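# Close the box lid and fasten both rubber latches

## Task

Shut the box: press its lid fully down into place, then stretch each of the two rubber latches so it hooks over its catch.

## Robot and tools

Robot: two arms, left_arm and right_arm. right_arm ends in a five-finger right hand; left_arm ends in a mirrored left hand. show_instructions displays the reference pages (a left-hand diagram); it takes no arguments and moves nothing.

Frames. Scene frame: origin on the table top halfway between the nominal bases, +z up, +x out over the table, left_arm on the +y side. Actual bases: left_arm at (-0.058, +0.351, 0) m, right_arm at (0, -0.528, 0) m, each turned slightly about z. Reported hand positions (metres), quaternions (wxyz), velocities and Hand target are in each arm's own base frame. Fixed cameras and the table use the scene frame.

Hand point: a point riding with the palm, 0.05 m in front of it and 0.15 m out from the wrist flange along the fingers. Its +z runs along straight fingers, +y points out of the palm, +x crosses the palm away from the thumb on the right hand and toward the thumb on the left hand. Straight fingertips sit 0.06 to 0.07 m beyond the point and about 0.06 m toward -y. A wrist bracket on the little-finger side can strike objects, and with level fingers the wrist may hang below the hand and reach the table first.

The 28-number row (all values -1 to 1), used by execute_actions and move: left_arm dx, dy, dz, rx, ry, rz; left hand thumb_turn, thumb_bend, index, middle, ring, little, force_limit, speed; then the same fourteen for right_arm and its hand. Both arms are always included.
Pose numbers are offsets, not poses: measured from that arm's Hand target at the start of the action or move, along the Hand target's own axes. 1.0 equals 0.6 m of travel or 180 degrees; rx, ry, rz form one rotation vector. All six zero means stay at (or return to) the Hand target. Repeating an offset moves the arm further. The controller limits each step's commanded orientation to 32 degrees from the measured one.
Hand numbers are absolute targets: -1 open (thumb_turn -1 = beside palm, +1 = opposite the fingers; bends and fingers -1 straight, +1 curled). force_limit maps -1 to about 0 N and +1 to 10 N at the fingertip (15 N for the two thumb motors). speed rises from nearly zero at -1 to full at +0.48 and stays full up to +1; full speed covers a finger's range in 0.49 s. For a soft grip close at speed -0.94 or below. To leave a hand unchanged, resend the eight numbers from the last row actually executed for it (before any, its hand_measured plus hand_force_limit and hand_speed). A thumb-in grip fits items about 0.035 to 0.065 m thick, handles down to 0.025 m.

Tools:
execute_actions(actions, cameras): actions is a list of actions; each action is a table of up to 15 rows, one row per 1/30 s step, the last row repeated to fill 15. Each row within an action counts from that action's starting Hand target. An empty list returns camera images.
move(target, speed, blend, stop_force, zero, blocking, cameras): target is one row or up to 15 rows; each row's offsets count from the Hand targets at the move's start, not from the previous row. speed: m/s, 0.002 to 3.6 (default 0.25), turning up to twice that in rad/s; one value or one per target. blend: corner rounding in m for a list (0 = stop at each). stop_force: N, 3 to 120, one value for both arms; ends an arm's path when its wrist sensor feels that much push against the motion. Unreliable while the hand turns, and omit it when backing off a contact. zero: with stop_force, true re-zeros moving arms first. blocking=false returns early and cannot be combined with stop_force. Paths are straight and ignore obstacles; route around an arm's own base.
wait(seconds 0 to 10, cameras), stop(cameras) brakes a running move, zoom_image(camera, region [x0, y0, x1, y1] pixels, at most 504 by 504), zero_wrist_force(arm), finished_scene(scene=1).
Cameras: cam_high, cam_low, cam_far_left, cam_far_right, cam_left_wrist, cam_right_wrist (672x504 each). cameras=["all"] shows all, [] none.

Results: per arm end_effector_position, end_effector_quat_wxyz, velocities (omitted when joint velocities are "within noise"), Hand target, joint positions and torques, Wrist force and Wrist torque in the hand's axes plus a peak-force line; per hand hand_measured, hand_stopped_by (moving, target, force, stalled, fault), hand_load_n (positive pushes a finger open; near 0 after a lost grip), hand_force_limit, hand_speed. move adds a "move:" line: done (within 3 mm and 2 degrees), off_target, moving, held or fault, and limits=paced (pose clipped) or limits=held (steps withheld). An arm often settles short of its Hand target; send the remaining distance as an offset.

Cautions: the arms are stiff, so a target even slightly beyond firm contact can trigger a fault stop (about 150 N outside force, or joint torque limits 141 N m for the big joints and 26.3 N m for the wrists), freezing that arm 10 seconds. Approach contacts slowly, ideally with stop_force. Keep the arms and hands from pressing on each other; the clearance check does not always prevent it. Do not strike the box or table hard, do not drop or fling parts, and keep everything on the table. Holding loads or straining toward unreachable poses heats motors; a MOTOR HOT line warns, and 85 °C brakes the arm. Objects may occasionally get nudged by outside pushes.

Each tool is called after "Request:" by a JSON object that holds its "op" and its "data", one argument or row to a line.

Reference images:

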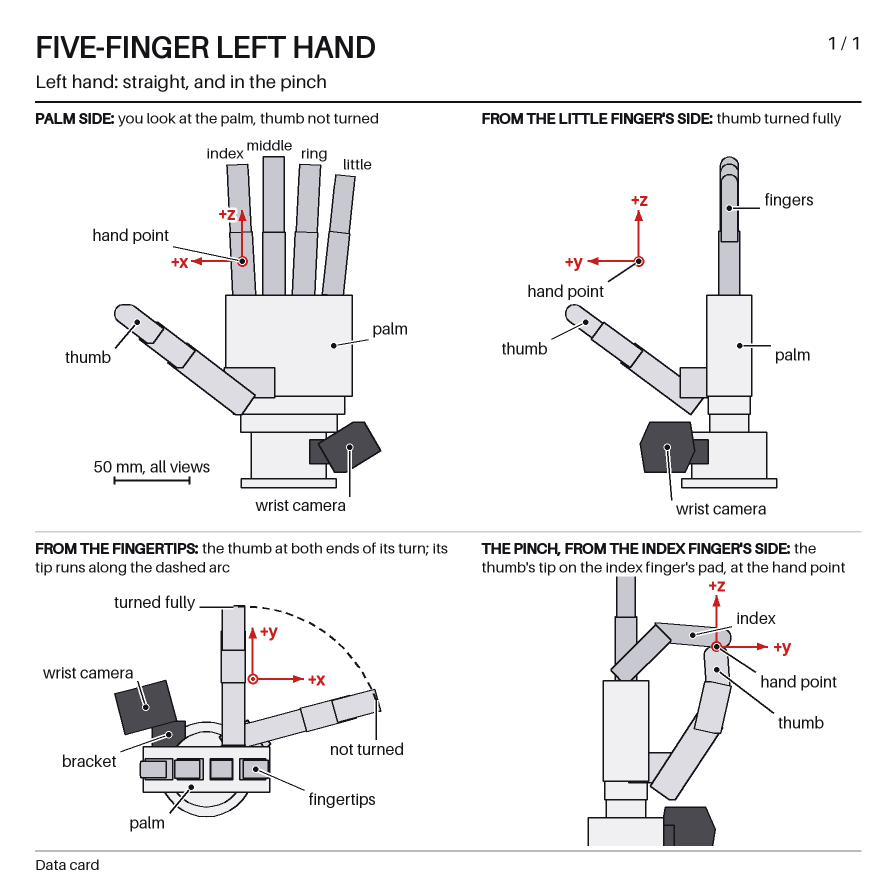

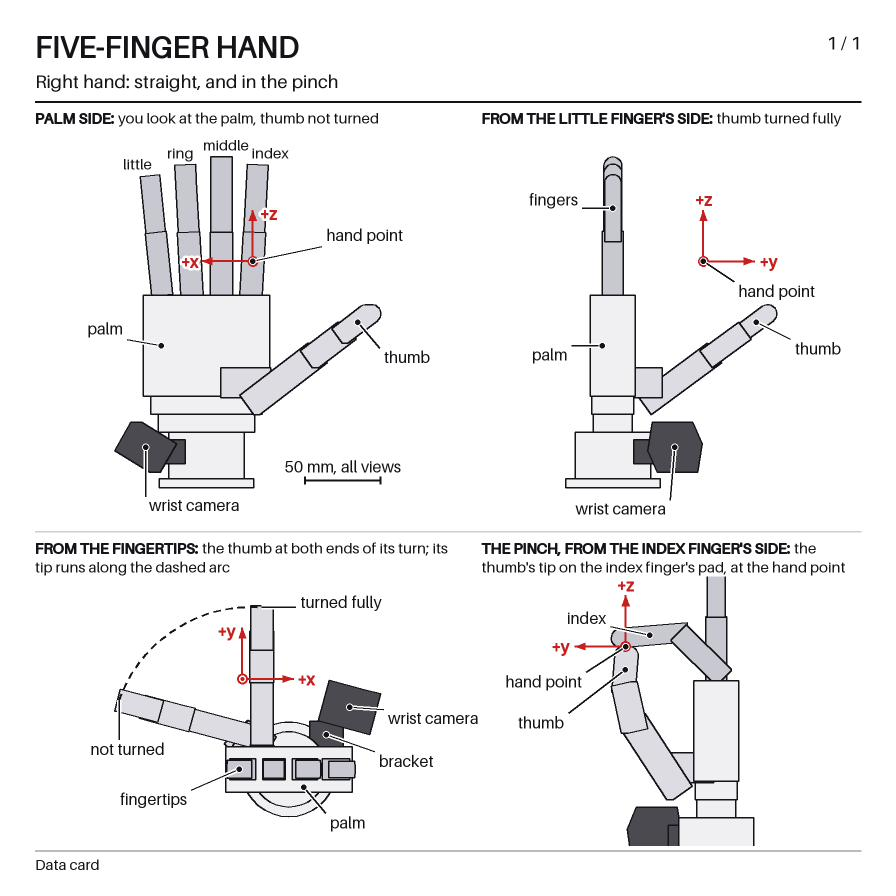

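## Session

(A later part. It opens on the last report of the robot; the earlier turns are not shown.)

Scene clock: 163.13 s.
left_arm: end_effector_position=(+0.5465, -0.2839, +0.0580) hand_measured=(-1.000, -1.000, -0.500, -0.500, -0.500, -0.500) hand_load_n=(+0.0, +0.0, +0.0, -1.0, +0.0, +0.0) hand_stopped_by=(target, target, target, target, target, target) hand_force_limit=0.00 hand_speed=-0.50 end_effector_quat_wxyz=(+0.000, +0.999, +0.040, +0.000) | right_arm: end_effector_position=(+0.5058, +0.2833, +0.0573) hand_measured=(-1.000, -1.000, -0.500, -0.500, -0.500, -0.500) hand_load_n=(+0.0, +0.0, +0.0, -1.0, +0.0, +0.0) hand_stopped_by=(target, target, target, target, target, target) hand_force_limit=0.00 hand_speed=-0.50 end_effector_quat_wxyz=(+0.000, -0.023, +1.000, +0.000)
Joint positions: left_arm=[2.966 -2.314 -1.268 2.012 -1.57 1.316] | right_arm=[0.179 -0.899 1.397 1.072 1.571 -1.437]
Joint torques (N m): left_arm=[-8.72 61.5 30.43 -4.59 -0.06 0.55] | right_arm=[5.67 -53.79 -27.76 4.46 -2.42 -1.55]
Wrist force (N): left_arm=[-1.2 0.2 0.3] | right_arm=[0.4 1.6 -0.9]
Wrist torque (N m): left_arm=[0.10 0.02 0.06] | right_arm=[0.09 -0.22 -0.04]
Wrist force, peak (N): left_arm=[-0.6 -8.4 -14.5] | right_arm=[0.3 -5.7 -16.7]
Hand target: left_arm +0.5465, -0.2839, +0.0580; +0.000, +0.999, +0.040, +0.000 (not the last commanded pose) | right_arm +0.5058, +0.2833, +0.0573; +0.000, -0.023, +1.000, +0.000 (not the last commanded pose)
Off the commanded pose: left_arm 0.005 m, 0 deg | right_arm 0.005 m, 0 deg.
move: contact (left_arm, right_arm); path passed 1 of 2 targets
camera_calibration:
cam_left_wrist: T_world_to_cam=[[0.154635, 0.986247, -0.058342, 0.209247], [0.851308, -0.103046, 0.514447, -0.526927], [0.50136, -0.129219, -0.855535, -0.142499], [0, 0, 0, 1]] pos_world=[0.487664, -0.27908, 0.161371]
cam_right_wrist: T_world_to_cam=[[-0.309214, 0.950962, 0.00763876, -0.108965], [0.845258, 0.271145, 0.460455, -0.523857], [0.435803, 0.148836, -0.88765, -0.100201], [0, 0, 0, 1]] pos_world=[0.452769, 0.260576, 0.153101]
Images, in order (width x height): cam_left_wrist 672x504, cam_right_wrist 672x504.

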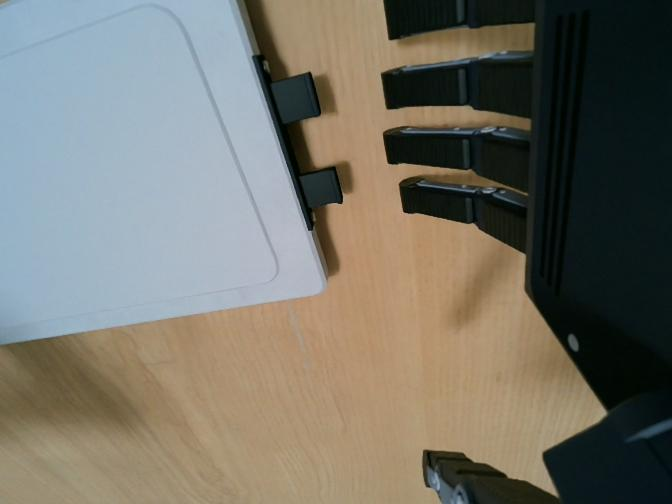

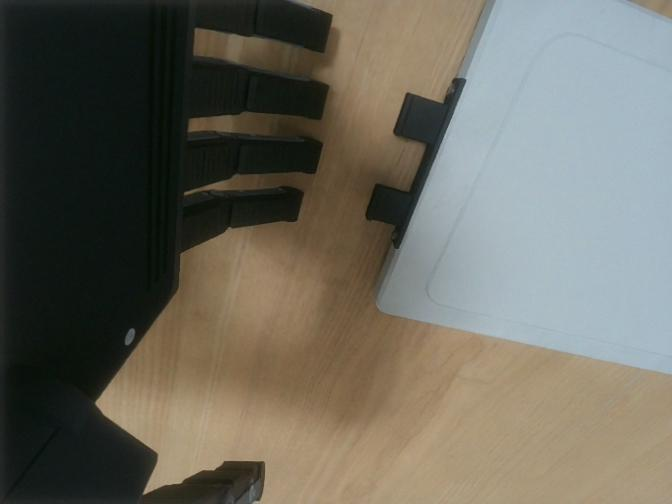

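Request:
{"op": "move", "data": {
  "target": [
    [0,0.01,-0.0045,0,0,0,-1,-1,-0.5,-0.5,-0.5,-0.5,0,-0.5,0,0.012,-0.0045,0,0,0,-1,-1,-0.5,-0.5,-0.5,-0.5,0,-0.5],
    [0,0.0267,-0.0045,0,0,0,-1,-1,-0.5,-0.5,-0.5,-0.5,0,-0.5,0,0.0345,-0.0045,0,0,0,-1,-1,-0.5,-0.5,-0.5,-0.5,0,-0.5],
    [0,0.0583,-0.0045,0,0,0,-1,-1,-0.5,-0.5,-0.5,-0.5,0,-0.5,0,0.0662,-0.0045,0,0,0,-1,-1,-0.5,-0.5,-0.5,-0.5,0,-0.5]
  ],
  "speed": [0.03,0.05,0.015],
  "stop_force": 8,
  "cameras": ["cam_left_wrist","cam_right_wrist","cam_high","cam_low","cam_far_right"]
}}

Scene clock: 172.17 s.
left_arm: end_effector_position=(+0.5485, -0.3096, +0.0607) hand_measured=(-1.000, -1.000, -0.500, -0.500, -0.500, -0.500) hand_load_n=(+0.0, +0.0, +0.0, +4.0, +1.5, +0.0) hand_stopped_by=(target, target, target, target, target, target) hand_force_limit=0.00 hand_speed=-0.50 end_effector_quat_wxyz=(+0.001, +0.999, +0.040, +0.000) | right_arm: end_effector_position=(+0.5044, +0.3138, +0.0600) hand_measured=(-1.000, -1.000, -0.500, -0.500, -0.500, -0.500) hand_load_n=(+0.0, +0.0, +0.0, +3.0, +1.5, +0.0) hand_stopped_by=(target, target, target, target, target, target) hand_force_limit=0.00 hand_speed=-0.50 end_effector_quat_wxyz=(+0.000, -0.023, +1.000, +0.000)
Joint positions: left_arm=[2.921 -2.341 -1.212 1.982 -1.57 1.271] | right_arm=[0.237 -0.875 1.347 1.099 1.571 -1.379]
Joint torques (N m): left_arm=[5.29 65.08 6.86 0.69 2.46 -0.49] | right_arm=[-6.12 -55.97 -7.33 0.32 -3.7 1.06]
Wrist force (N): left_arm=[0.3 -5.6 2.6] | right_arm=[0.6 -3.1 1.3]
Wrist torque (N m): left_arm=[-0.04 -0.01 0.25] | right_arm=[0.17 -0.25 -0.15]
Wrist force, peak (N): left_arm=[-0.2 -13.5 2.6] | right_arm=[0.0 -10.5 0.7]
Hand target: left_arm +0.5485, -0.3096, +0.0607; +0.001, +0.999, +0.040, +0.000 (not the last commanded pose) | right_arm +0.5044, +0.3138, +0.0600; +0.000, -0.023, +1.000, +0.000 (not the last commanded pose)
Off the commanded pose: left_arm 0.009 m, 0 deg | right_arm 0.009 m, 0 deg.
move: contact (left_arm, right_arm); path passed 2 of 3 targets
camera_calibration:
cam_left_wrist: T_world_to_cam=[[0.154685, 0.986235, -0.0584262, 0.234412], [0.851303, -0.103044, 0.514456, -0.532751], [0.501354, -0.129317, -0.855524, -0.144591], [0, 0, 0, 1]] pos_world=[0.489764, -0.30478, 0.164071]
cam_right_wrist: T_world_to_cam=[[-0.30927, 0.950943, 0.00774985, -0.138313], [0.845283, 0.271155, 0.460404, -0.53212], [0.435716, 0.14894, -0.887676, -0.101795], [0, 0, 0, 1]] pos_world=[0.451369, 0.290976, 0.155701]
Images, in order (width x height): cam_high 672x504, cam_low 672x504, cam_far_right 672x504, cam_left_wrist 672x504, cam_right_wrist 672x504.

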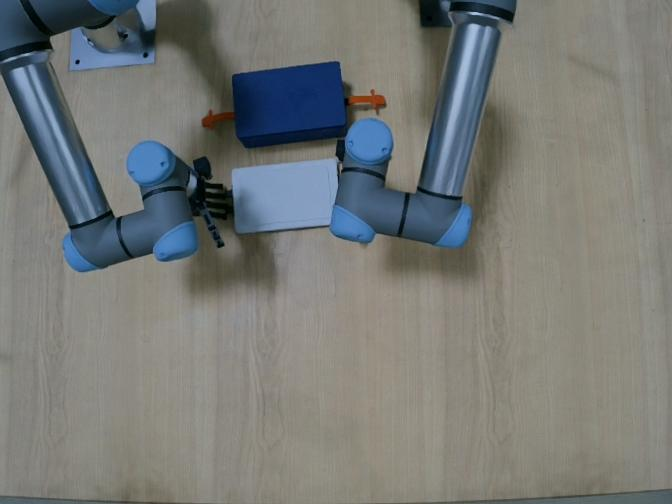

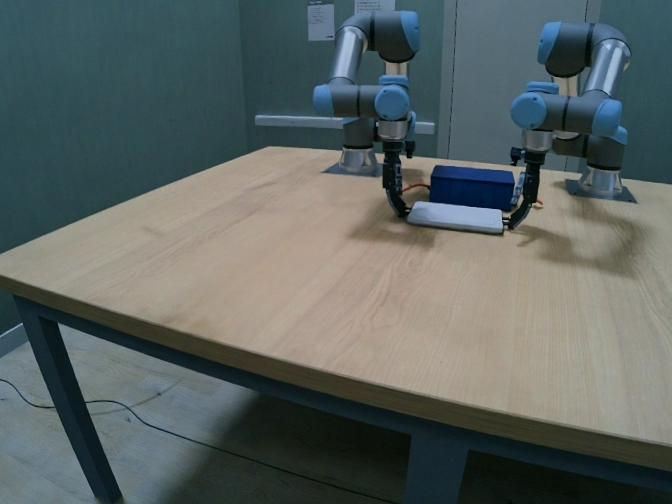

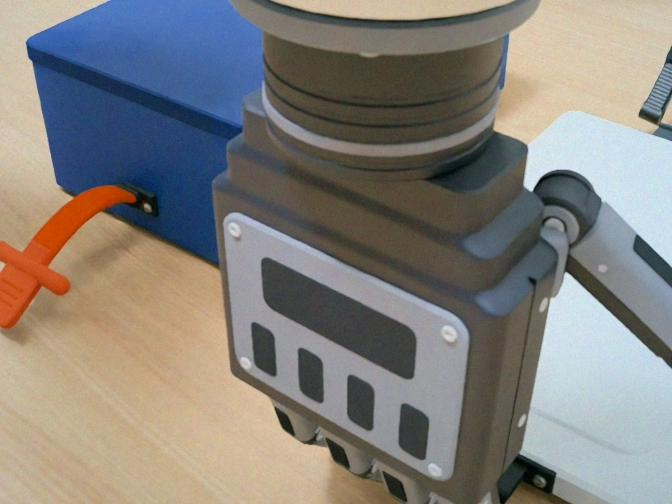

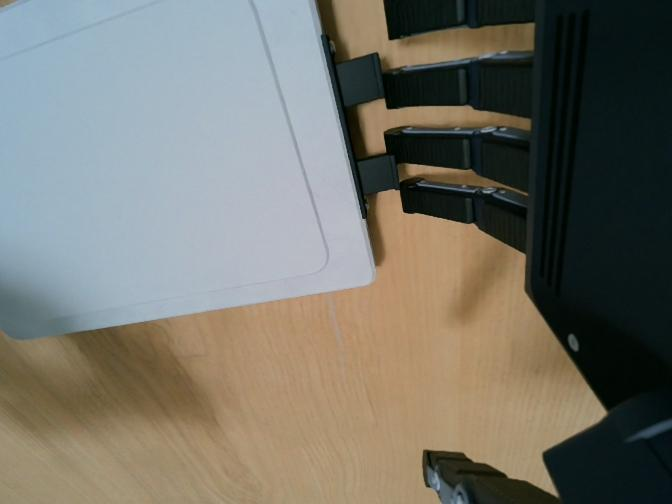

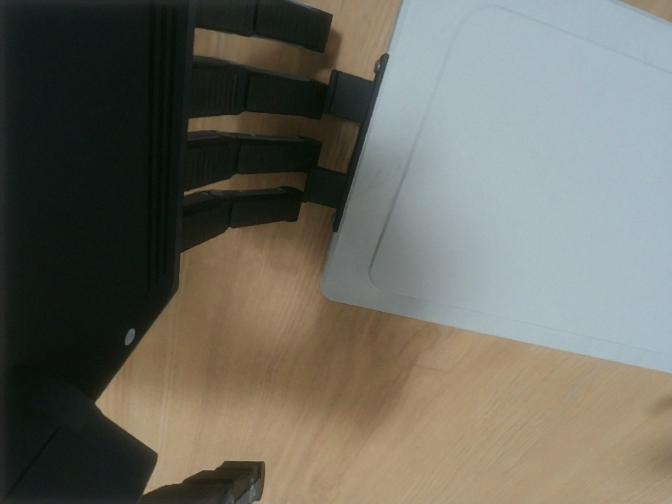

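Request:
{"op": "move", "data": {
  "target": [0,0.0025,0,0,0,0,-1,-1,-0.5,-0.5,-0.5,-0.5,0,-0.5,0,0.0025,0,0,0,0,-1,-1,-0.5,-0.5,-0.5,-0.5,0,-0.5],
  "speed": 0.02,
  "cameras": ["cam_left_wrist","cam_right_wrist"]
}}

Scene clock: 178.13 s.
left_arm: end_effector_position=(+0.5486, -0.3111, +0.0607) hand_measured=(-1.000, -1.000, -0.500, -0.500, -0.500, -0.500) hand_load_n=(+0.0, +0.0, +0.0, +2.5, +6.5, +0.0) hand_stopped_by=(target, target, target, target, target, target) hand_force_limit=0.00 hand_speed=-0.50 end_effector_quat_wxyz=(+0.001, +0.999, +0.040, +0.000) | right_arm: end_effector_position=(+0.5043, +0.3153, +0.0600) hand_measured=(-1.000, -1.000, -0.500, -0.500, -0.500, -0.500) hand_load_n=(+0.0, +0.0, +0.0, +2.0, +5.0, +0.0) hand_stopped_by=(target, target, target, target, target, target) hand_force_limit=0.00 hand_speed=-0.50 end_effector_quat_wxyz=(+0.000, -0.023, +1.000, +0.000)
Joint positions: left_arm=[2.918 -2.343 -1.209 1.981 -1.57 1.268] | right_arm=[0.24 -0.873 1.344 1.1 1.571 -1.376]
Joint torques (N m): left_arm=[-8.37 43.06 28.27 -4.23 1.94 -0.74] | right_arm=[5.15 -41.01 -27.06 4.42 -2.78 1.11]
Wrist force (N): left_arm=[0.7 -10.5 1.7] | right_arm=[-0.2 -7.0 0.8]
Wrist torque (N m): left_arm=[-0.04 0.04 0.53] | right_arm=[0.28 -0.26 -0.47]
Wrist force, peak (N): left_arm=[0.3 -15.9 2.0] | right_arm=[0.2 -11.7 0.7]
Hand target: left_arm +0.5486, -0.3111, +0.0607; +0.001, +0.999, +0.040, +0.000 | right_arm +0.5043, +0.3153, +0.0600; +0.000, -0.023, +1.000, +0.000
Off the commanded pose: left_arm 0.000 m, 0 deg | right_arm 0.000 m, 0 deg.
move: done
camera_calibration:
cam_left_wrist: T_world_to_cam=[[0.154685, 0.986235, -0.0584262, 0.235875], [0.851303, -0.103044, 0.514456, -0.532991], [0.501354, -0.129317, -0.855524, -0.144835], [0, 0, 0, 1]] pos_world=[0.489864, -0.30628, 0.164071]
cam_right_wrist: T_world_to_cam=[[-0.30919, 0.950968, 0.00779475, -0.139916], [0.845312, 0.271064, 0.460404, -0.532455], [0.435716, 0.148941, -0.887675, -0.10199], [0, 0, 0, 1]] pos_world=[0.451269, 0.292576, 0.155701]
Images, in order (width x height): cam_left_wrist 672x504, cam_right_wrist 672x504.

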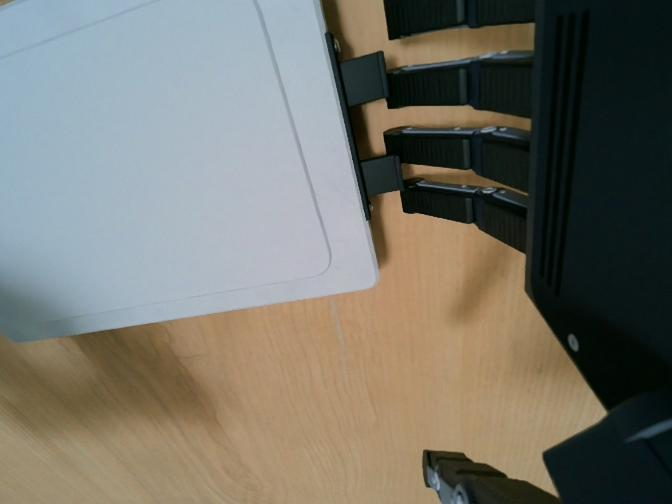

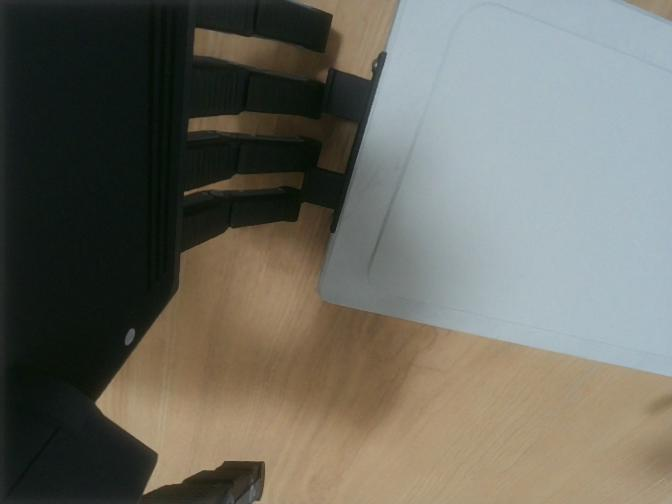

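Request:
{"op": "move", "data": {
  "target": [0,0,-0.0417,0,0,0,-1,-1,-0.5,-0.5,-0.5,-0.5,0,-0.5,0,0,-0.0417,0,0,0,-1,-1,-0.5,-0.5,-0.5,-0.5,0,-0.5],
  "speed": 0.04,
  "cameras": ["cam_left_wrist","cam_right_wrist","cam_low","cam_far_right"]
}}

Scene clock: 181.13 s.
left_arm: end_effector_position=(+0.5487, -0.3111, +0.0860) hand_measured=(-1.000, -1.000, -0.500, -0.500, -0.500, -0.500) hand_load_n=(+0.0, +0.0, +0.0, +2.0, +6.5, +0.5) hand_stopped_by=(target, target, target, target, target, target) hand_force_limit=0.00 hand_speed=-0.50 end_effector_quat_wxyz=(+0.001, +0.999, +0.040, +0.000) end_effector_velocity=(+0.001, +0.000, -0.002) end_effector_angular_velocity=(+0.001, -0.003, +0.000) | right_arm: end_effector_position=(+0.5044, +0.3153, +0.0852) hand_measured=(-1.000, -1.000, -0.500, -0.500, -0.500, -0.500) hand_load_n=(+0.0, +0.0, +0.0, +2.5, +5.0, +0.0) hand_stopped_by=(target, target, target, target, target, target) hand_force_limit=0.00 hand_speed=-0.50 end_effector_quat_wxyz=(+0.000, -0.022, +1.000, +0.000) end_effector_velocity=(+0.000, +0.001, -0.002) end_effector_angular_velocity=(+0.001, -0.001, +0.000)
Joint positions: left_arm=[2.918 -2.319 -1.182 1.931 -1.57 1.268] | right_arm=[0.24 -0.899 1.319 1.151 1.571 -1.376]
Joint velocities: left_arm=[-0.001 -0.001 -0.001 0.005 -0.001 0] | right_arm=[0 0.003 0.001 -0.005 -0.001 0]
Joint torques (N m): left_arm=[3.66 42.01 7.8 1.25 1.68 0.86] | right_arm=[-1.89 -39.05 -9.11 -0.18 -2.38 -0.54]
Wrist force (N): left_arm=[0.4 -10.6 2.1] | right_arm=[-0.1 -7.1 0.9]
Wrist torque (N m): left_arm=[-0.06 0.05 0.53] | right_arm=[0.30 -0.25 -0.48]
Wrist force, peak (N): left_arm=[0.2 -10.6 3.0] | right_arm=[0.1 -7.2 1.9]
Hand target: left_arm +0.5486, -0.3111, +0.0857; +0.001, +0.999, +0.040, +0.000 | right_arm +0.5043, +0.3153, +0.0850; +0.000, -0.023, +1.000, +0.000
Off the commanded pose: left_arm 0.000 m, 0 deg | right_arm 0.000 m, 0 deg.
move: done
camera_calibration:
cam_left_wrist: T_world_to_cam=[[0.154703, 0.986235, -0.0583753, 0.237237], [0.851117, -0.103039, 0.514765, -0.545961], [0.501665, -0.12932, -0.855341, -0.123364], [0, 0, 0, 1]] pos_world=[0.489863, -0.30618, 0.189372]
cam_right_wrist: T_world_to_cam=[[-0.309191, 0.950969, 0.00772561, -0.139974], [0.845188, 0.271056, 0.460637, -0.544099], [0.435957, 0.148954, -0.887555, -0.0797838], [0, 0, 0, 1]] pos_world=[0.451369, 0.292476, 0.180901]
Images, in order (width x height): cam_low 672x504, cam_far_right 672x504, cam_left_wrist 672x504, cam_right_wrist 672x504.

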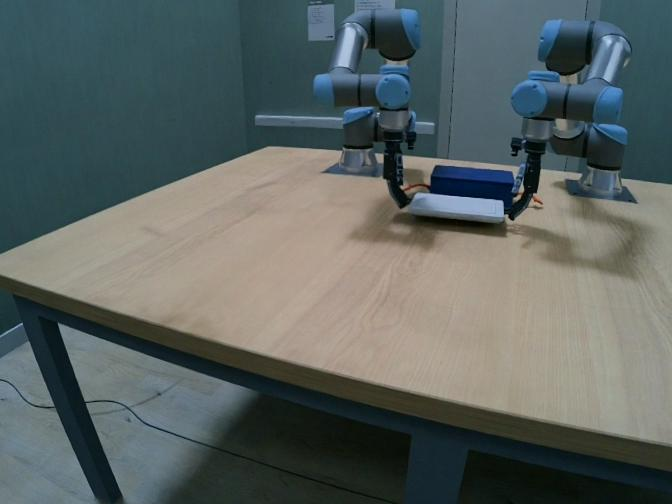

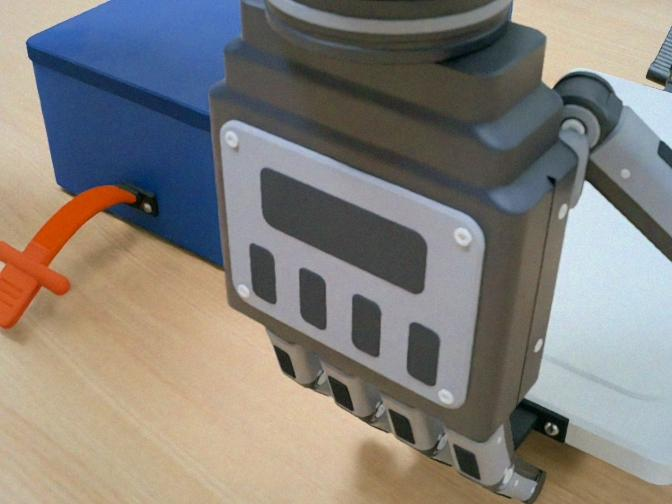

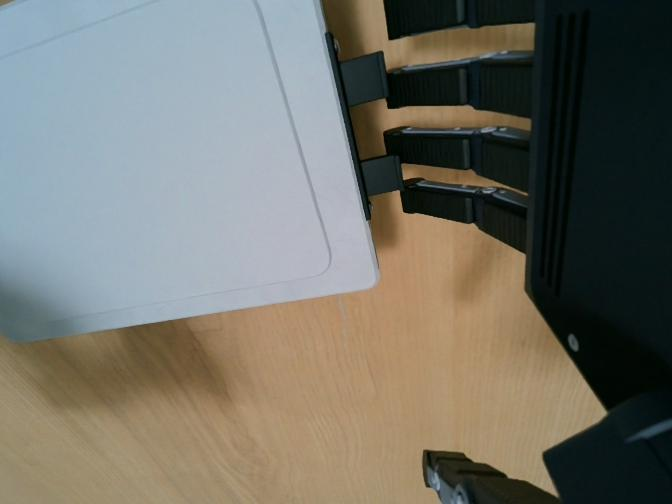

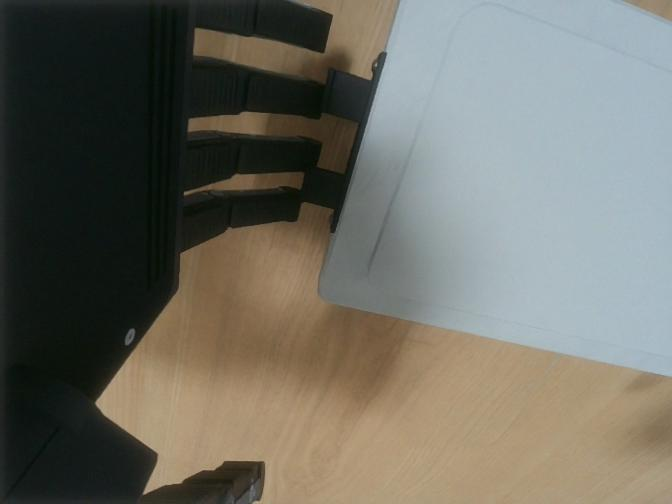

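Request:
{"op": "move", "data": {
  "target": [
    [0,0,-0.1583,0,0,0,-1,-1,-0.5,-0.5,-0.5,-0.5,0,-0.5,0,0,-0.1583,0,0,0,-1,-1,-0.5,-0.5,-0.5,-0.5,0,-0.5],
    [-0.16,-0.0249,-0.1583,0,0,0,-1,-1,-0.5,-0.5,-0.5,-0.5,0,-0.5,0.16,0.0249,-0.1583,0,0,0,-1,-1,-0.5,-0.5,-0.5,-0.5,0,-0.5]
  ],
  "speed": 0.06,
  "cameras": ["all"]
}}

Scene clock: 192.27 s.
left_arm: end_effector_position=(+0.4517, -0.3037, +0.1807) hand_measured=(-1.000, -1.000, -0.500, -0.500, -0.500, -0.500) hand_load_n=(+0.0, +0.0, +0.0, +2.5, +7.0, +0.0) hand_stopped_by=(target, target, target, target, target, target) hand_force_limit=0.00 hand_speed=-0.50 end_effector_quat_wxyz=(+0.001, +0.999, +0.039, +0.000) | right_arm: end_effector_position=(+0.4077, +0.3259, +0.1800) hand_measured=(-1.000, -1.000, -0.500, -0.500, -0.500, -0.500) hand_load_n=(+0.0, +0.0, +0.5, +2.5, +5.5, +0.0) hand_stopped_by=(target, target, target, target, target, target) hand_force_limit=0.00 hand_speed=-0.50 end_effector_quat_wxyz=(+0.000, -0.023, +1.000, +0.000)
Joint positions: left_arm=[2.887 -2.031 -1.402 1.862 -1.57 1.237] | right_arm=[0.316 -1.16 1.476 1.254 1.571 -1.3]
Joint torques (N m): left_arm=[3.53 30.13 33.56 -4.25 2.33 1.06] | right_arm=[-5 -30.14 -30.8 4.16 0.17 -1.5]
Wrist force (N): left_arm=[0.4 -11.8 2.5] | right_arm=[-0.3 -7.8 1.7]
Wrist torque (N m): left_arm=[-0.07 0.03 0.57] | right_arm=[0.34 -0.22 -0.53]
Wrist force, peak (N): left_arm=[0.5 -12.0 1.6] | right_arm=[-0.3 -8.2 1.0]
Hand target: left_arm +0.4517, -0.3037, +0.1807; +0.001, +0.999, +0.040, +0.000 | right_arm +0.4077, +0.3259, +0.1800; +0.000, -0.023, +1.000, +0.000
Off the commanded pose: left_arm 0.000 m, 0 deg | right_arm 0.000 m, 0 deg.
move: done
camera_calibration:
cam_left_wrist: T_world_to_cam=[[0.154709, 0.986234, -0.0583821, 0.25057], [0.851185, -0.103059, 0.514649, -0.511399], [0.501547, -0.129315, -0.855411, 0.00730912], [0, 0, 0, 1]] pos_world=[0.392863, -0.29888, 0.284072]
cam_right_wrist: T_world_to_cam=[[-0.30919, 0.950969, 0.00772564, -0.180781], [0.845209, 0.271063, 0.460595, -0.508936], [0.435917, 0.148941, -0.887577, 0.0449438], [0, 0, 0, 1]] pos_world=[0.354669, 0.303176, 0.275701]

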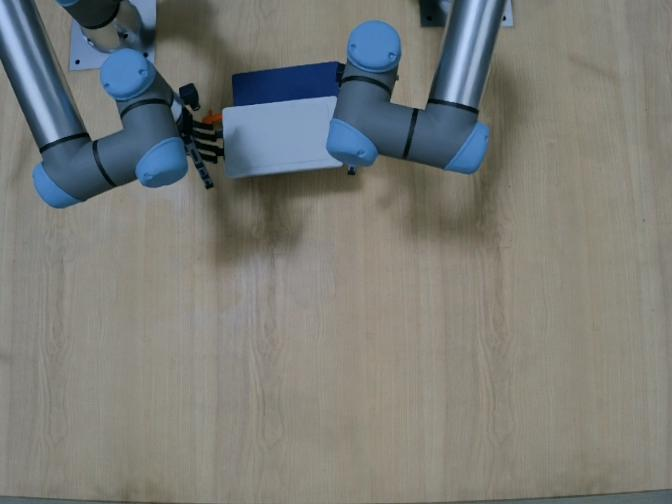

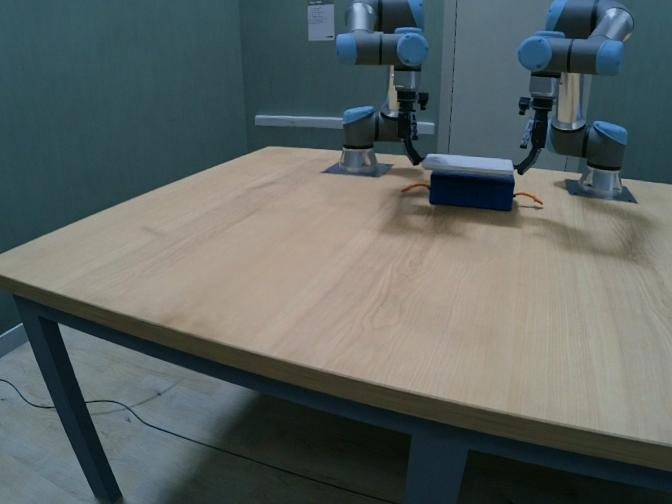

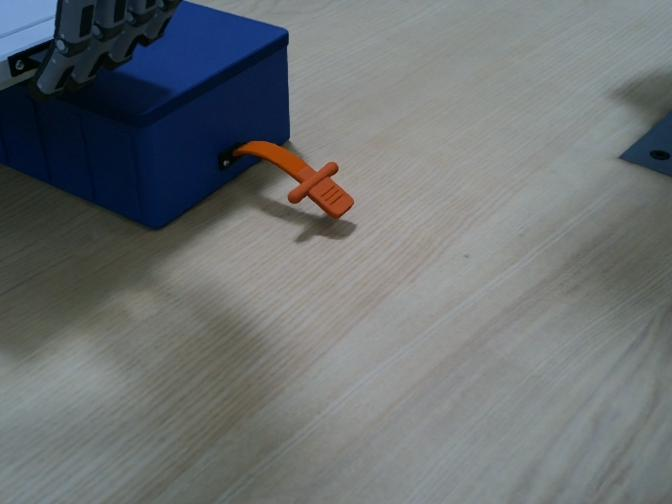

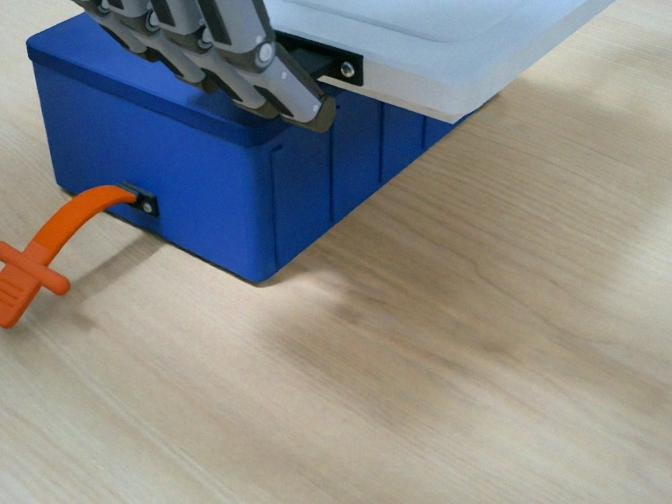

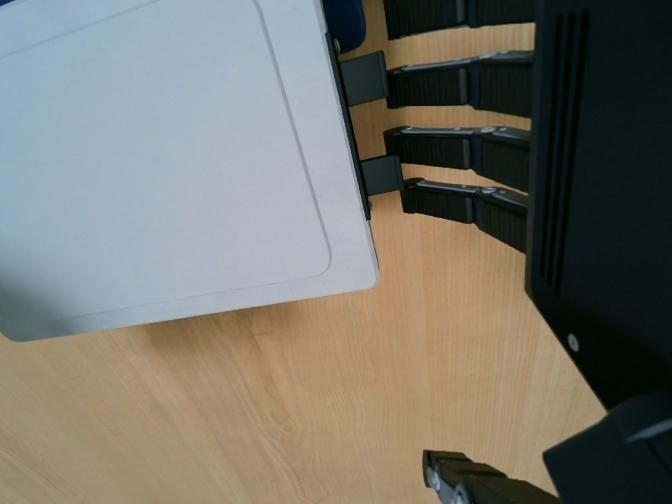

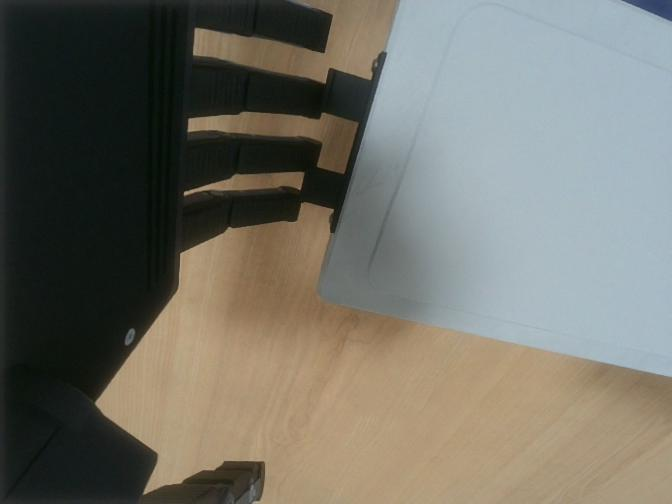

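Request:
{"op": "zoom_image", "data": {
  "camera": "cam_high",
  "region": [190, 40, 370, 200]
}}

Request:
{"op": "zoom_image", "data": {
  "camera": "cam_low",
  "region": [390, 130, 560, 230]
}}

Scaled by 2.800 from the camera's 672x504 image, which has a finer 960x720 frame.

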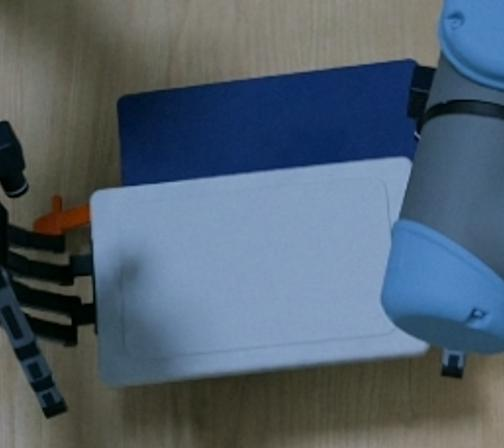

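Scaled by 2.965 from the camera's 672x504 image, which has a finer 960x720 frame.

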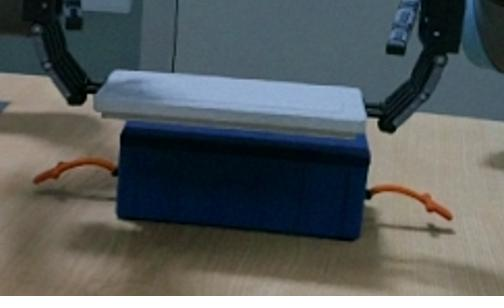

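Request:
{"op": "move", "data": {
  "target": [-0.177,-0.023,0,0,0,-0.005,-1,-1,-0.5,-0.5,-0.5,-0.5,0,-0.5,0.1707,0.0227,0,0,0,-0.005,-1,-1,-0.5,-0.5,-0.5,-0.5,0,-0.5],
  "speed": 0.06,
  "cameras": ["all"]
}}

Scene clock: 220.13 s.
left_arm: end_effector_position=(+0.3447, -0.2984, +0.1807) hand_measured=(-1.000, -1.000, -0.500, -0.500, -0.500, -0.500) hand_load_n=(+0.0, +0.0, +0.0, +2.0, +6.5, +0.0) hand_stopped_by=(target, target, target, target, target, target) hand_force_limit=0.00 hand_speed=-0.50 end_effector_quat_wxyz=(+0.001, +0.999, +0.047, +0.000) | right_arm: end_effector_position=(+0.3048, +0.3349, +0.1799) hand_measured=(-1.000, -1.000, -0.500, -0.500, -0.500, -0.500) hand_load_n=(+0.0, +0.0, +0.0, +2.0, +5.5, +0.0) hand_stopped_by=(target, target, target, target, target, target) hand_force_limit=0.00 hand_speed=-0.50 end_effector_quat_wxyz=(+0.000, -0.030, +1.000, +0.000)
Joint positions: left_arm=[2.825 -1.815 -1.702 1.947 -1.57 1.16] | right_arm=[0.428 -1.331 1.71 1.191 1.571 -1.204]
Joint torques (N m): left_arm=[4.57 20.52 32.48 -3.51 0.75 1.39] | right_arm=[-5.99 -21.44 -29.12 3.4 -2.49 -1.41]
Wrist force (N): left_arm=[0.6 -10.8 1.8] | right_arm=[-0.4 -7.0 0.5]
Wrist torque (N m): left_arm=[-0.08 0.04 0.53] | right_arm=[0.33 -0.21 -0.45]
Wrist force, peak (N): left_arm=[0.3 -11.5 2.3] | right_arm=[0.2 -7.7 2.4]
Hand target: left_arm +0.3447, -0.2983, +0.1806; +0.001, +0.999, +0.047, +0.000 | right_arm +0.3048, +0.3349, +0.1799; +0.000, -0.030, +1.000, +0.000
Off the commanded pose: left_arm 0.000 m, 0 deg | right_arm 0.000 m, 0 deg.
move: done
camera_calibration:
cam_left_wrist: T_world_to_cam=[[0.139201, 0.988537, -0.0584616, 0.267789], [0.852703, -0.0896376, 0.514648, -0.416385], [0.503508, -0.12149, -0.855406, 0.0632738], [0, 0, 0, 1]] pos_world=[0.285918, -0.294356, 0.284072]
cam_right_wrist: T_world_to_cam=[[-0.324154, 0.945973, 0.00777653, -0.214874], [0.840848, 0.284344, 0.460569, -0.427443], [0.433474, 0.155834, -0.88759, 0.0868227], [0, 0, 0, 1]] pos_world=[0.252126, 0.311276, 0.275601]

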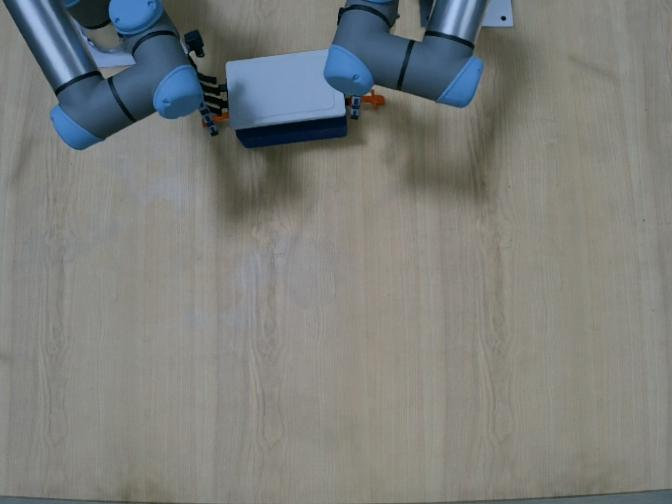

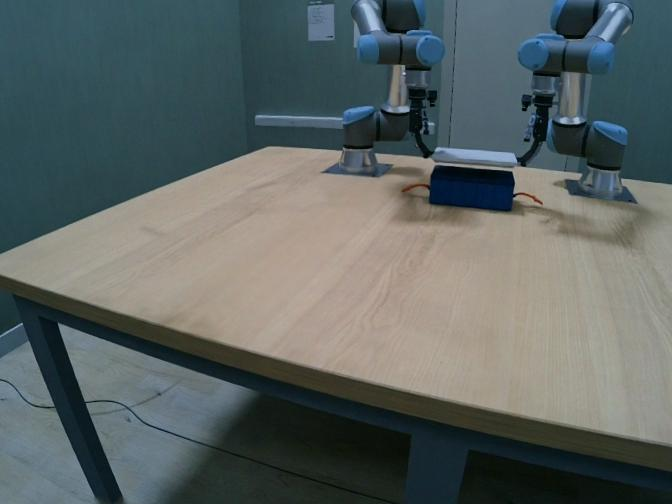

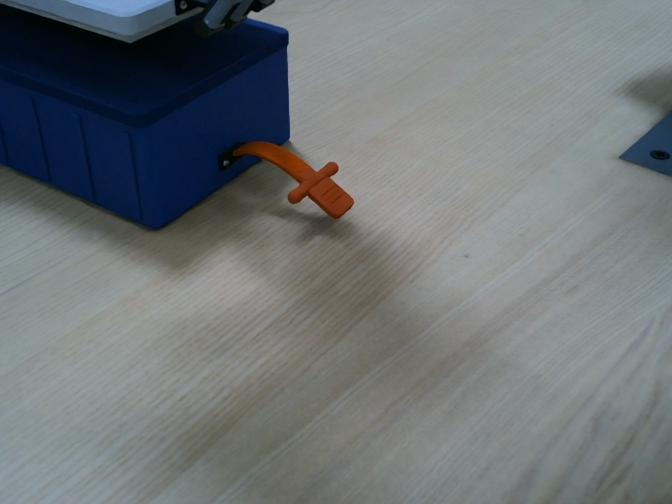

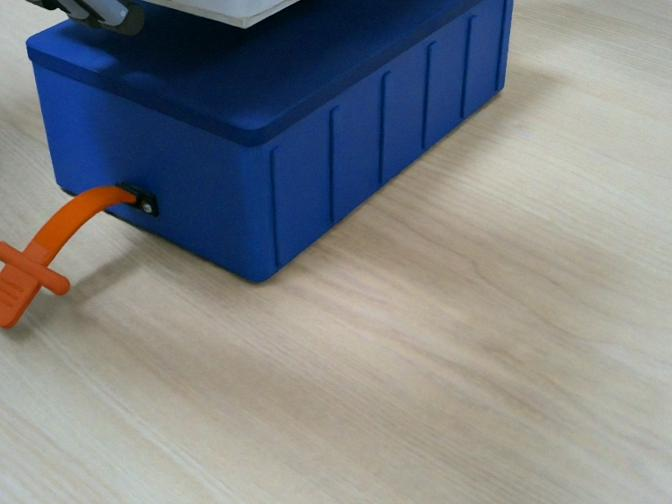

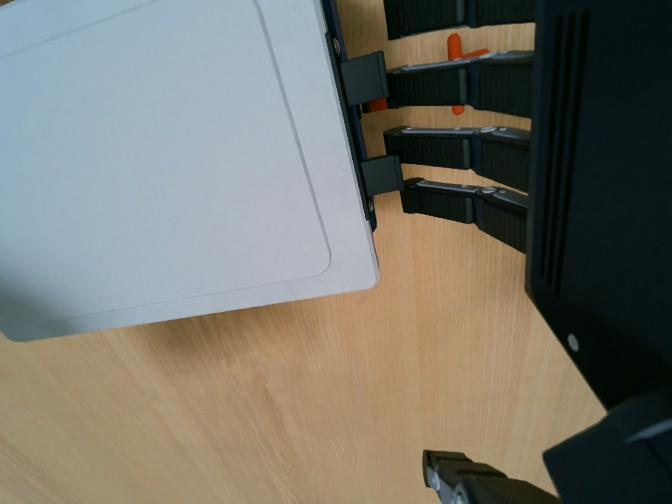

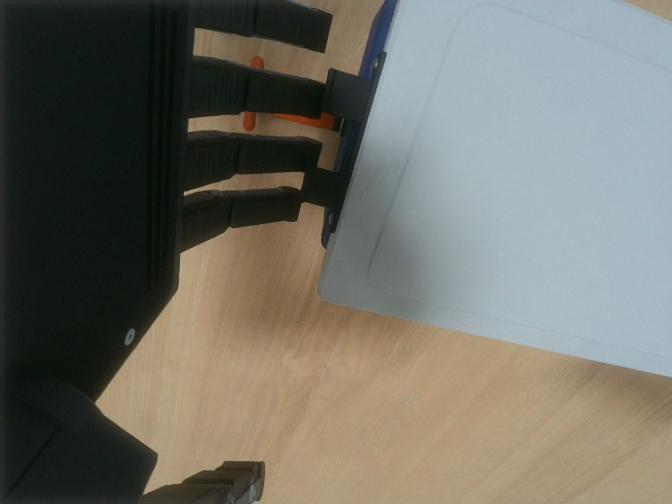

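Request:
{"op": "move", "data": {
  "target": [0,0,0.0433,0,0,0,-1,-1,-0.5,-0.5,-0.5,-0.5,0,-0.5,0,0,0.0433,0,0,0,-1,-1,-0.5,-0.5,-0.5,-0.5,0,-0.5],
  "speed": 0.05,
  "cameras": ["all"]
}}

Request:
{"op": "zoom_image", "data": {
  "camera": "cam_far_left",
  "region": [0, 0, 300, 225]
}}

Request:
{"op": "zoom_image", "data": {
  "camera": "cam_far_right",
  "region": [0, 0, 504, 300]
}}

Request:
{"op": "zoom_image", "data": {
  "camera": "cam_high",
  "region": [190, 20, 390, 170]
}}

Scene clock: 224.77 s.
left_arm: end_effector_position=(+0.3447, -0.2983, +0.1545) hand_measured=(-1.000, -1.000, -0.500, -0.500, -0.500, -0.500) hand_load_n=(+0.0, +0.0, +0.0, +2.0, +6.0, +0.0) hand_stopped_by=(target, target, target, target, target, target) hand_force_limit=0.00 hand_speed=-0.50 end_effector_quat_wxyz=(+0.000, +0.999, +0.047, +0.000) | right_arm: end_effector_position=(+0.3047, +0.3349, +0.1538) hand_measured=(-1.000, -1.000, -0.500, -0.500, -0.500, -0.500) hand_load_n=(+0.0, +0.0, +0.0, +2.0, +5.0, +0.0) hand_stopped_by=(target, target, target, target, target, target) hand_force_limit=0.00 hand_speed=-0.50 end_effector_quat_wxyz=(+0.000, -0.030, +1.000, +0.000)
Joint positions: left_arm=[2.826 -1.84 -1.743 2.012 -1.57 1.16] | right_arm=[0.428 -1.306 1.75 1.127 1.571 -1.204]
Joint torques (N m): left_arm=[-7.96 44.1 31.76 -4.09 1.5 -0.71] | right_arm=[-6.14 -38.52 -30.53 4.05 0.03 -1.22]
Wrist force (N): left_arm=[0.5 -9.7 2.0] | right_arm=[-0.3 -6.0 1.0]
Wrist torque (N m): left_arm=[-0.06 0.04 0.49] | right_arm=[0.34 -0.22 -0.42]
Wrist force, peak (N): left_arm=[0.3 -10.8 2.7] | right_arm=[-0.1 -7.1 1.5]
Hand target: left_arm +0.3447, -0.2983, +0.1547; +0.001, +0.999, +0.047, +0.000 | right_arm +0.3048, +0.3349, +0.1540; +0.000, -0.030, +1.000, +0.000
Off the commanded pose: left_arm 0.000 m, 0 deg | right_arm 0.000 m, 0 deg.
move: done
camera_calibration:
cam_left_wrist: T_world_to_cam=[[0.139049, 0.988563, -0.0583851, 0.266295], [0.853018, -0.0896187, 0.514129, -0.402905], [0.503016, -0.121293, -0.855724, 0.0412257], [0, 0, 0, 1]] pos_world=[0.28592, -0.294357, 0.25797]
cam_right_wrist: T_world_to_cam=[[-0.324148, 0.945975, 0.00770999, -0.214658], [0.841049, 0.284444, 0.460138, -0.415442], [0.433086, 0.155638, -0.887814, 0.0639613], [0, 0, 0, 1]] pos_world=[0.252126, 0.311276, 0.249602]

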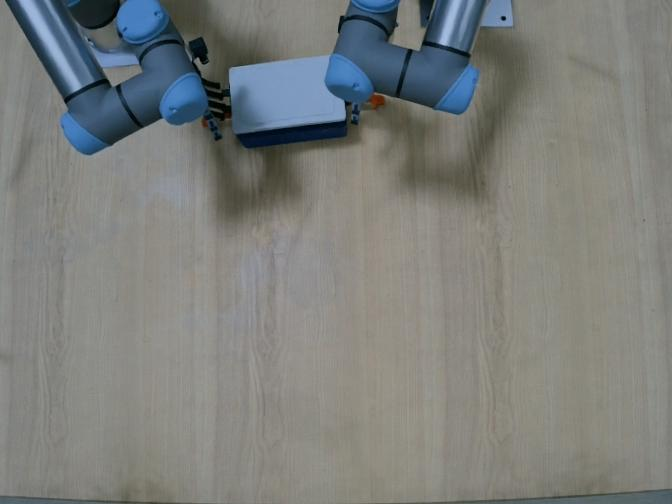

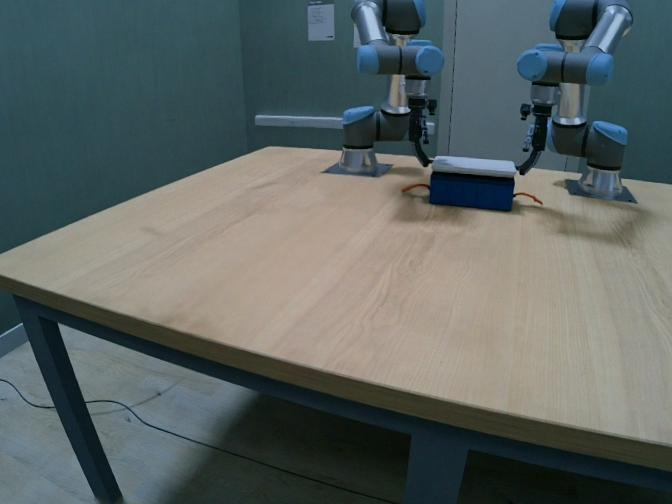

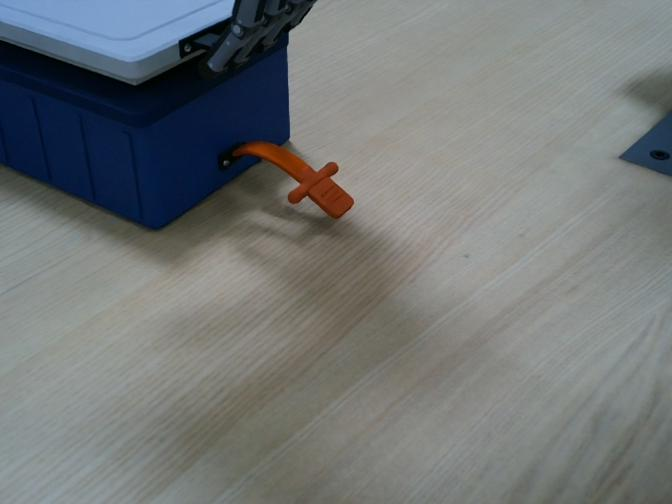

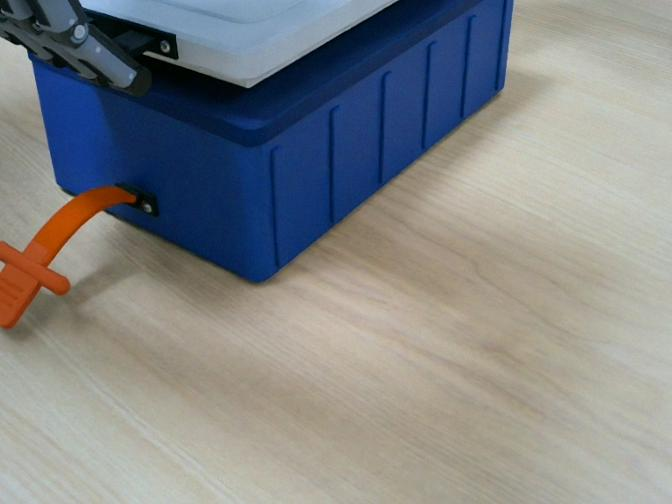

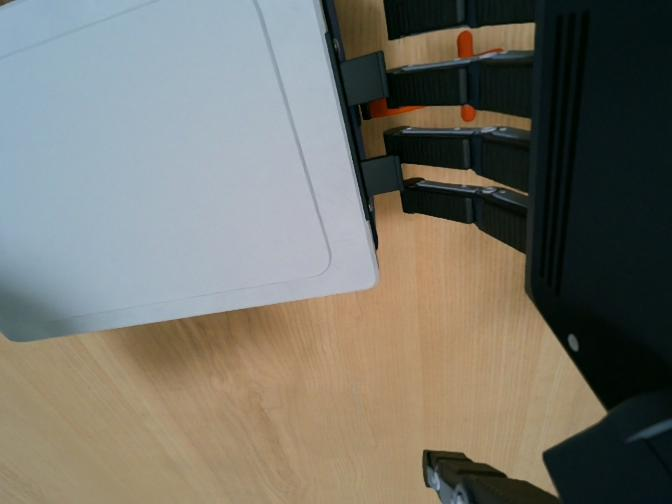

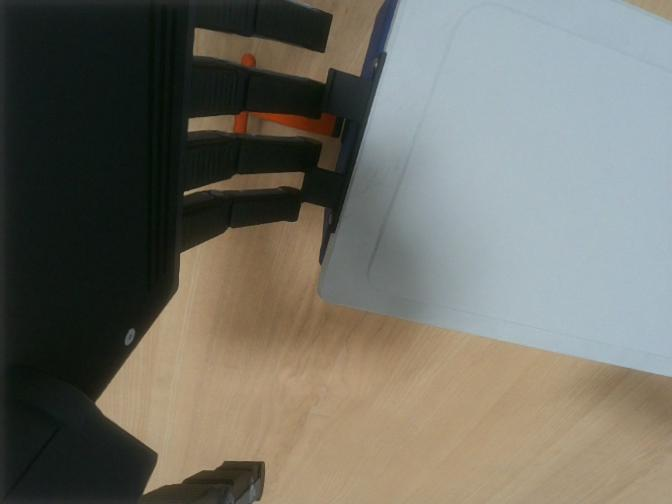

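Scaled by 1.680 from the camera's 672x504 image, which has a finer 960x720 frame.

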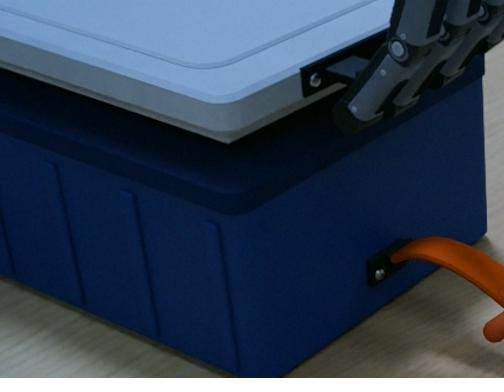

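Scaled by 1.000.

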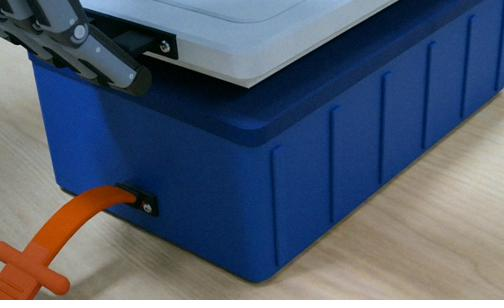

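Scaled by 2.520 from the camera's 672x504 image, which has a finer 960x720 frame.

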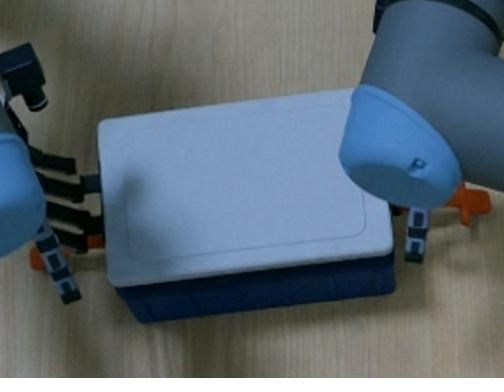

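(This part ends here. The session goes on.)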